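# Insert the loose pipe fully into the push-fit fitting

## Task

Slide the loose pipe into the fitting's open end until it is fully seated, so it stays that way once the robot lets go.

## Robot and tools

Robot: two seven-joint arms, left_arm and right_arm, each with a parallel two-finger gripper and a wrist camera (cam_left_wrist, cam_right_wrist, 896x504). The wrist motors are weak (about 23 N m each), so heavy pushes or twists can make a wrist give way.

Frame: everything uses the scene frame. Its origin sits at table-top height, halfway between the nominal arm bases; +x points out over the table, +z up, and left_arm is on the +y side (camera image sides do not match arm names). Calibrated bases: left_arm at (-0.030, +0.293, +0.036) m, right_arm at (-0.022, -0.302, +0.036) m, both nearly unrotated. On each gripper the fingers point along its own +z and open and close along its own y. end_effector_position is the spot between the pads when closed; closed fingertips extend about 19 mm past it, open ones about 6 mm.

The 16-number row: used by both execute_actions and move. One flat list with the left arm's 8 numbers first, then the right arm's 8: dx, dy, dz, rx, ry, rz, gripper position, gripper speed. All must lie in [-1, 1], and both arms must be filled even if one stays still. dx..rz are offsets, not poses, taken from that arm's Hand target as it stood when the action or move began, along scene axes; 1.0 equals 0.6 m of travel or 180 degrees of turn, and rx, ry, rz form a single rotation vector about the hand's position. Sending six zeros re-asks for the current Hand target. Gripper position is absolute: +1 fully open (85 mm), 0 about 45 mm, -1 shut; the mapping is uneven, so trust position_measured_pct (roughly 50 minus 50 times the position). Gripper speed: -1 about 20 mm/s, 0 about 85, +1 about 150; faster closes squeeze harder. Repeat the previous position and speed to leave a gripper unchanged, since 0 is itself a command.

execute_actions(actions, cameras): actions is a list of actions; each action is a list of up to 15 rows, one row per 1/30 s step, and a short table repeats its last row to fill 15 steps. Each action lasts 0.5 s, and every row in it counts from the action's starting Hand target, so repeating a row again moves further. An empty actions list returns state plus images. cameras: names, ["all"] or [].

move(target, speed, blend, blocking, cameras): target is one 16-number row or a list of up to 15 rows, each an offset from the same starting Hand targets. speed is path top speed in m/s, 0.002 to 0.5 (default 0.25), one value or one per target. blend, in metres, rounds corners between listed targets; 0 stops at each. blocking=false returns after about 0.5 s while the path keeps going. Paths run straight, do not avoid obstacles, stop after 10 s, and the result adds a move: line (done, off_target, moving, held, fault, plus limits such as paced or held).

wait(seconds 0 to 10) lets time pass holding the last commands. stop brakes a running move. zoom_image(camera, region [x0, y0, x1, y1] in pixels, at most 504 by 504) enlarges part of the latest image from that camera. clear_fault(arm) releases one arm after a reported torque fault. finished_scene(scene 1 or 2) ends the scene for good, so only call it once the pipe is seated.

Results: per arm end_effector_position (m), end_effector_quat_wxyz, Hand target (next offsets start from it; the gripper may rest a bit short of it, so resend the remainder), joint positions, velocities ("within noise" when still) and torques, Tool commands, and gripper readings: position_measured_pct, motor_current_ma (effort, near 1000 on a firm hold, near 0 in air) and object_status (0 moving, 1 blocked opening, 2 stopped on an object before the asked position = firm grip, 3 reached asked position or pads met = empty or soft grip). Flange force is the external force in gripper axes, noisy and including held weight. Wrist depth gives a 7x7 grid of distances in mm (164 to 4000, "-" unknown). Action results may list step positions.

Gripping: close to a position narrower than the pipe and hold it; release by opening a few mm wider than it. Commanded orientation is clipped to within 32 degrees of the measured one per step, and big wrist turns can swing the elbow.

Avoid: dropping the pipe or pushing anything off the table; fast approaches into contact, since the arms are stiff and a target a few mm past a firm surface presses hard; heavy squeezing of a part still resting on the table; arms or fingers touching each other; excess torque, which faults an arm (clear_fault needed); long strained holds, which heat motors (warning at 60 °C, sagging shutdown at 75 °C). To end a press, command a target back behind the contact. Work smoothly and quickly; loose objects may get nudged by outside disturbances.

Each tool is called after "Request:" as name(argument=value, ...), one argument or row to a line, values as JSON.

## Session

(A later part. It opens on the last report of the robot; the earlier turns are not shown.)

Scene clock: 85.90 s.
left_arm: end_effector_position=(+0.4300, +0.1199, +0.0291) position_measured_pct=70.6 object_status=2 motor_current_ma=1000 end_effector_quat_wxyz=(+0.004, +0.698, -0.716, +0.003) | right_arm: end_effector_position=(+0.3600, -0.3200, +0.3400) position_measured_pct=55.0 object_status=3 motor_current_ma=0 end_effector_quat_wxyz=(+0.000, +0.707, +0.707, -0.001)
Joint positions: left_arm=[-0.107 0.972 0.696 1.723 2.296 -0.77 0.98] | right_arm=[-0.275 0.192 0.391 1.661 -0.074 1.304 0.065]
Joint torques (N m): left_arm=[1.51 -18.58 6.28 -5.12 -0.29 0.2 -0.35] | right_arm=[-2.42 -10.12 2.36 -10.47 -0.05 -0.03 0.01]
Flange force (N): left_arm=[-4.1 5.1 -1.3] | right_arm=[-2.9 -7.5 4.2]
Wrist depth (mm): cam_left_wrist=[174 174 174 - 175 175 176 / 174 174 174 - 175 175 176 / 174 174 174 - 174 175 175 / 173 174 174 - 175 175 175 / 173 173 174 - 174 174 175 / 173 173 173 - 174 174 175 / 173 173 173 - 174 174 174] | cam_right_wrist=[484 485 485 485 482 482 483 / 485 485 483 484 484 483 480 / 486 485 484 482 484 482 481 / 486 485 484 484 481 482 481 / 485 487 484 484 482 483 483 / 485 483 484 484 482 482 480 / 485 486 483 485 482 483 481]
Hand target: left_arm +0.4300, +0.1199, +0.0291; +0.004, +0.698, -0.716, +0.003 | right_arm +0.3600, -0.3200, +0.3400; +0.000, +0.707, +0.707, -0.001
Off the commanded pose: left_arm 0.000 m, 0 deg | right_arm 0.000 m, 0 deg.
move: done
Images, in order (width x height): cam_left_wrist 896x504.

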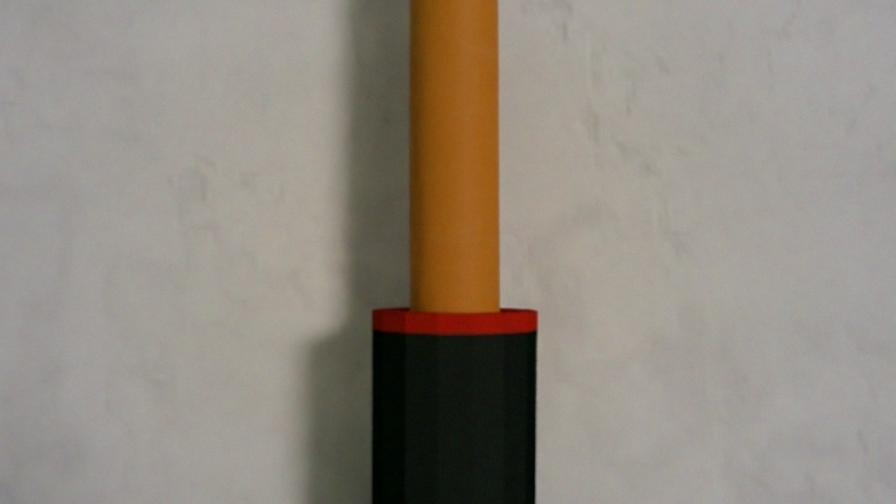

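Request:
move(
  target=[0, 0, -0.0063, 0, 0, 0, -0.8, -1.0, 0, 0, 0, 0, 0, 0, -0.1, -1.0],
  speed=0.02,
)

Scene clock: 86.73 s.
left_arm: end_effector_position=(+0.4300, +0.1199, +0.0253) position_measured_pct=70.6 object_status=2 motor_current_ma=1000 end_effector_quat_wxyz=(+0.004, +0.698, -0.716, +0.003) | right_arm: end_effector_position=(+0.3600, -0.3200, +0.3400) position_measured_pct=55.0 object_status=3 motor_current_ma=0 end_effector_quat_wxyz=(+0.000, +0.707, +0.707, -0.001)
Joint positions: left_arm=[-0.104 0.979 0.69 1.723 2.291 -0.763 0.984] | right_arm=[-0.275 0.192 0.391 1.661 -0.074 1.304 0.065]
Joint torques (N m): left_arm=[1.56 -18.59 6.35 -5.08 -0.28 0.27 -0.3] | right_arm=[-2.45 -10.16 2.43 -10.57 -0.07 -0.01 0.06]
Flange force (N): left_arm=[-4.2 4.9 -1.5] | right_arm=[-2.7 -7.8 4.5]
Wrist depth (mm): cam_left_wrist=[170 170 171 - 171 172 172 / 170 170 171 - 171 171 172 / 170 170 170 - 171 171 171 / 169 170 170 - 171 171 171 / 169 170 170 - 170 171 171 / 169 169 170 - 170 171 171 / 169 169 169 - 170 170 171] | cam_right_wrist=[486 485 483 483 482 482 481 / 486 485 484 484 482 483 481 / 485 485 484 484 483 484 482 / 486 483 485 483 483 483 482 / 485 485 485 485 483 482 482 / 487 485 485 484 483 483 483 / 486 485 483 483 484 481 482]
Hand target: left_arm +0.4300, +0.1199, +0.0253; +0.004, +0.698, -0.716, +0.003 | right_arm +0.3600, -0.3200, +0.3400; +0.000, +0.707, +0.707, -0.001
Off the commanded pose: left_arm 0.000 m, 0 deg | right_arm 0.000 m, 0 deg.
move: done

Request:
move(
  target=[0, 0, -0.0012, 0, 0, 0, -0.8, -1.0, 0, 0, 0, 0, 0, 0, -0.1, -1.0],
  speed=0.02,
)

Scene clock: 87.67 s.
left_arm: end_effector_position=(+0.4300, +0.1200, +0.0246) position_measured_pct=70.6 object_status=2 motor_current_ma=1000 end_effector_quat_wxyz=(+0.004, +0.698, -0.716, +0.003) | right_arm: end_effector_position=(+0.3600, -0.3200, +0.3400) position_measured_pct=55.0 object_status=3 motor_current_ma=0 end_effector_quat_wxyz=(+0.000, +0.707, +0.707, -0.001)
Joint positions: left_arm=[-0.103 0.98 0.689 1.723 2.29 -0.762 0.985] | right_arm=[-0.275 0.192 0.391 1.661 -0.074 1.304 0.065]
Joint torques (N m): left_arm=[1.56 -18.56 6.24 -5.1 -0.29 0.23 -0.33] | right_arm=[-2.43 -10.16 2.35 -10.53 -0.06 -0.03 0.03]
Flange force (N): left_arm=[-4.3 5.2 -1.7] | right_arm=[-2.9 -7.6 4.3]
Wrist depth (mm): cam_left_wrist=[169 170 170 - 170 171 171 / 169 169 170 - 170 171 171 / 169 169 170 - 170 170 171 / 169 169 169 - 170 170 170 / 169 169 169 - 170 170 170 / 168 168 169 - 169 170 170 / 168 168 169 - 169 169 170] | cam_right_wrist=[486 485 485 483 483 482 483 / 485 485 485 484 482 481 482 / 484 486 484 483 484 482 482 / 486 485 484 484 483 483 480 / 486 485 483 483 483 482 482 / 486 484 484 484 482 483 482 / 485 485 485 485 483 483 479]
Hand target: left_arm +0.4300, +0.1200, +0.0246; +0.004, +0.698, -0.716, +0.003 | right_arm +0.3600, -0.3200, +0.3400; +0.000, +0.707, +0.707, -0.001
Off the commanded pose: left_arm 0.000 m, 0 deg | right_arm 0.000 m, 0 deg.
move: done

Request:
move(
  target=[0, 0, -0.0008, 0, 0, 0, -0.8, -1.0, 0, 0, 0, 0, 0, 0, -0.1, -1.0],
  speed=0.02,
)

Scene clock: 88.47 s.
left_arm: end_effector_position=(+0.4300, +0.1200, +0.0241) position_measured_pct=70.6 object_status=2 motor_current_ma=1000 end_effector_quat_wxyz=(+0.004, +0.698, -0.716, +0.003) | right_arm: end_effector_position=(+0.3600, -0.3200, +0.3400) position_measured_pct=55.0 object_status=3 motor_current_ma=0 end_effector_quat_wxyz=(+0.000, +0.707, +0.707, -0.001)
Joint positions: left_arm=[-0.103 0.981 0.689 1.723 2.289 -0.761 0.985] | right_arm=[-0.275 0.192 0.391 1.661 -0.074 1.304 0.065]
Joint torques (N m): left_arm=[1.71 -15.98 5.31 -4.75 -0.44 0.48 -0.33] | right_arm=[-2.42 -10.14 2.42 -10.55 -0.15 -0.01 -0.04]
Flange force (N): left_arm=[-4.9 6.3 -8.2] | right_arm=[-3.0 -7.8 4.4]
Wrist depth (mm): cam_left_wrist=[169 169 170 - 170 170 171 / 169 169 169 - 170 170 171 / 169 169 169 - 170 170 170 / 168 169 169 - 170 170 170 / 168 168 169 - 169 169 170 / 168 168 168 - 169 169 170 / 168 168 168 - 169 169 169] | cam_right_wrist=[486 485 483 484 483 482 480 / 485 484 483 483 480 484 480 / 485 486 484 484 483 483 482 / 485 487 484 484 482 483 483 / 486 486 485 482 483 484 482 / 486 484 484 484 481 481 482 / 484 486 485 485 483 482 483]
Hand target: left_arm +0.4300, +0.1200, +0.0241; +0.004, +0.698, -0.716, +0.003 | right_arm +0.3600, -0.3200, +0.3400; +0.000, +0.707, +0.707, -0.001
Off the commanded pose: left_arm 0.000 m, 0 deg | right_arm 0.000 m, 0 deg.
move: done

Request:
move(
  target=[
    [0, 0, 0, 0, 0, 0, 0.1, -1.0, 0, 0, 0, 0, 0, 0, -0.1, -1.0],
    [0, 0, 0.05, 0, 0, 0, 0.1, -1.0, 0, 0, 0, 0, 0, 0, -0.1, -1.0],
    [0.02, 0.0, 0.35, 0, 0, 0, 0.1, -1.0, 0, 0, 0, 0, 0, 0, -0.1, -1.0],
  ],
  speed=[0.02, 0.05, 0.2],
  blend=[0, 0.01, 0],
  cameras=["cam_left_wrist"],
)

Scene clock: 92.27 s.
left_arm: end_effector_position=(+0.4420, +0.1200, +0.2341) position_measured_pct=45.0 object_status=3 motor_current_ma=0 end_effector_quat_wxyz=(+0.004, +0.698, -0.716, +0.003) | right_arm: end_effector_position=(+0.3600, -0.3200, +0.3400) position_measured_pct=55.0 object_status=3 motor_current_ma=0 end_effector_quat_wxyz=(+0.000, +0.707, +0.707, -0.001)
Joint positions: left_arm=[-0.215 0.701 0.924 1.494 2.574 -1.23 0.752] | right_arm=[-0.275 0.192 0.391 1.661 -0.074 1.304 0.065]
Joint torques (N m): left_arm=[1.7 -16.08 5.82 -8 -0.29 0.13 -0.34] | right_arm=[-2.34 -10.18 2.31 -10.43 -0.1 -0.05 0.05]
Flange force (N): left_arm=[-5.1 7.1 -0.3] | right_arm=[-2.7 -7.4 4.0]
Wrist depth (mm): cam_left_wrist=[382 381 381 380 380 380 379 / 381 381 380 380 380 379 379 / 380 379 379 379 379 379 378 / 380 379 379 379 379 378 378 / 380 379 379 378 377 377 377 / 378 378 378 377 378 377 377 / 378 378 378 376 376 376 376] | cam_right_wrist=[485 483 483 483 481 482 481 / 484 484 484 482 483 482 481 / 489 484 483 482 483 480 482 / 486 485 484 482 484 482 480 / 486 484 485 484 482 482 481 / 486 485 484 483 482 483 482 / 486 485 483 484 482 482 481]
Hand target: left_arm +0.4420, +0.1199, +0.2341; +0.004, +0.698, -0.716, +0.003 | right_arm +0.3600, -0.3200, +0.3400; +0.000, +0.707, +0.707, -0.001
Off the commanded pose: left_arm 0.000 m, 0 deg | right_arm 0.000 m, 0 deg.
move: done
Images, in order (width x height): cam_left_wrist 896x504.

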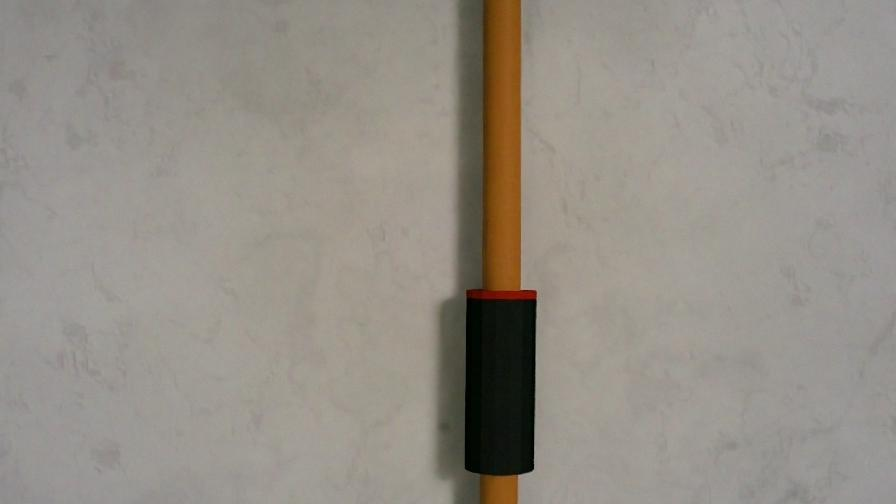

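Request:
finished_scene(
  scene=1,
)

The scene is finished: the task was done.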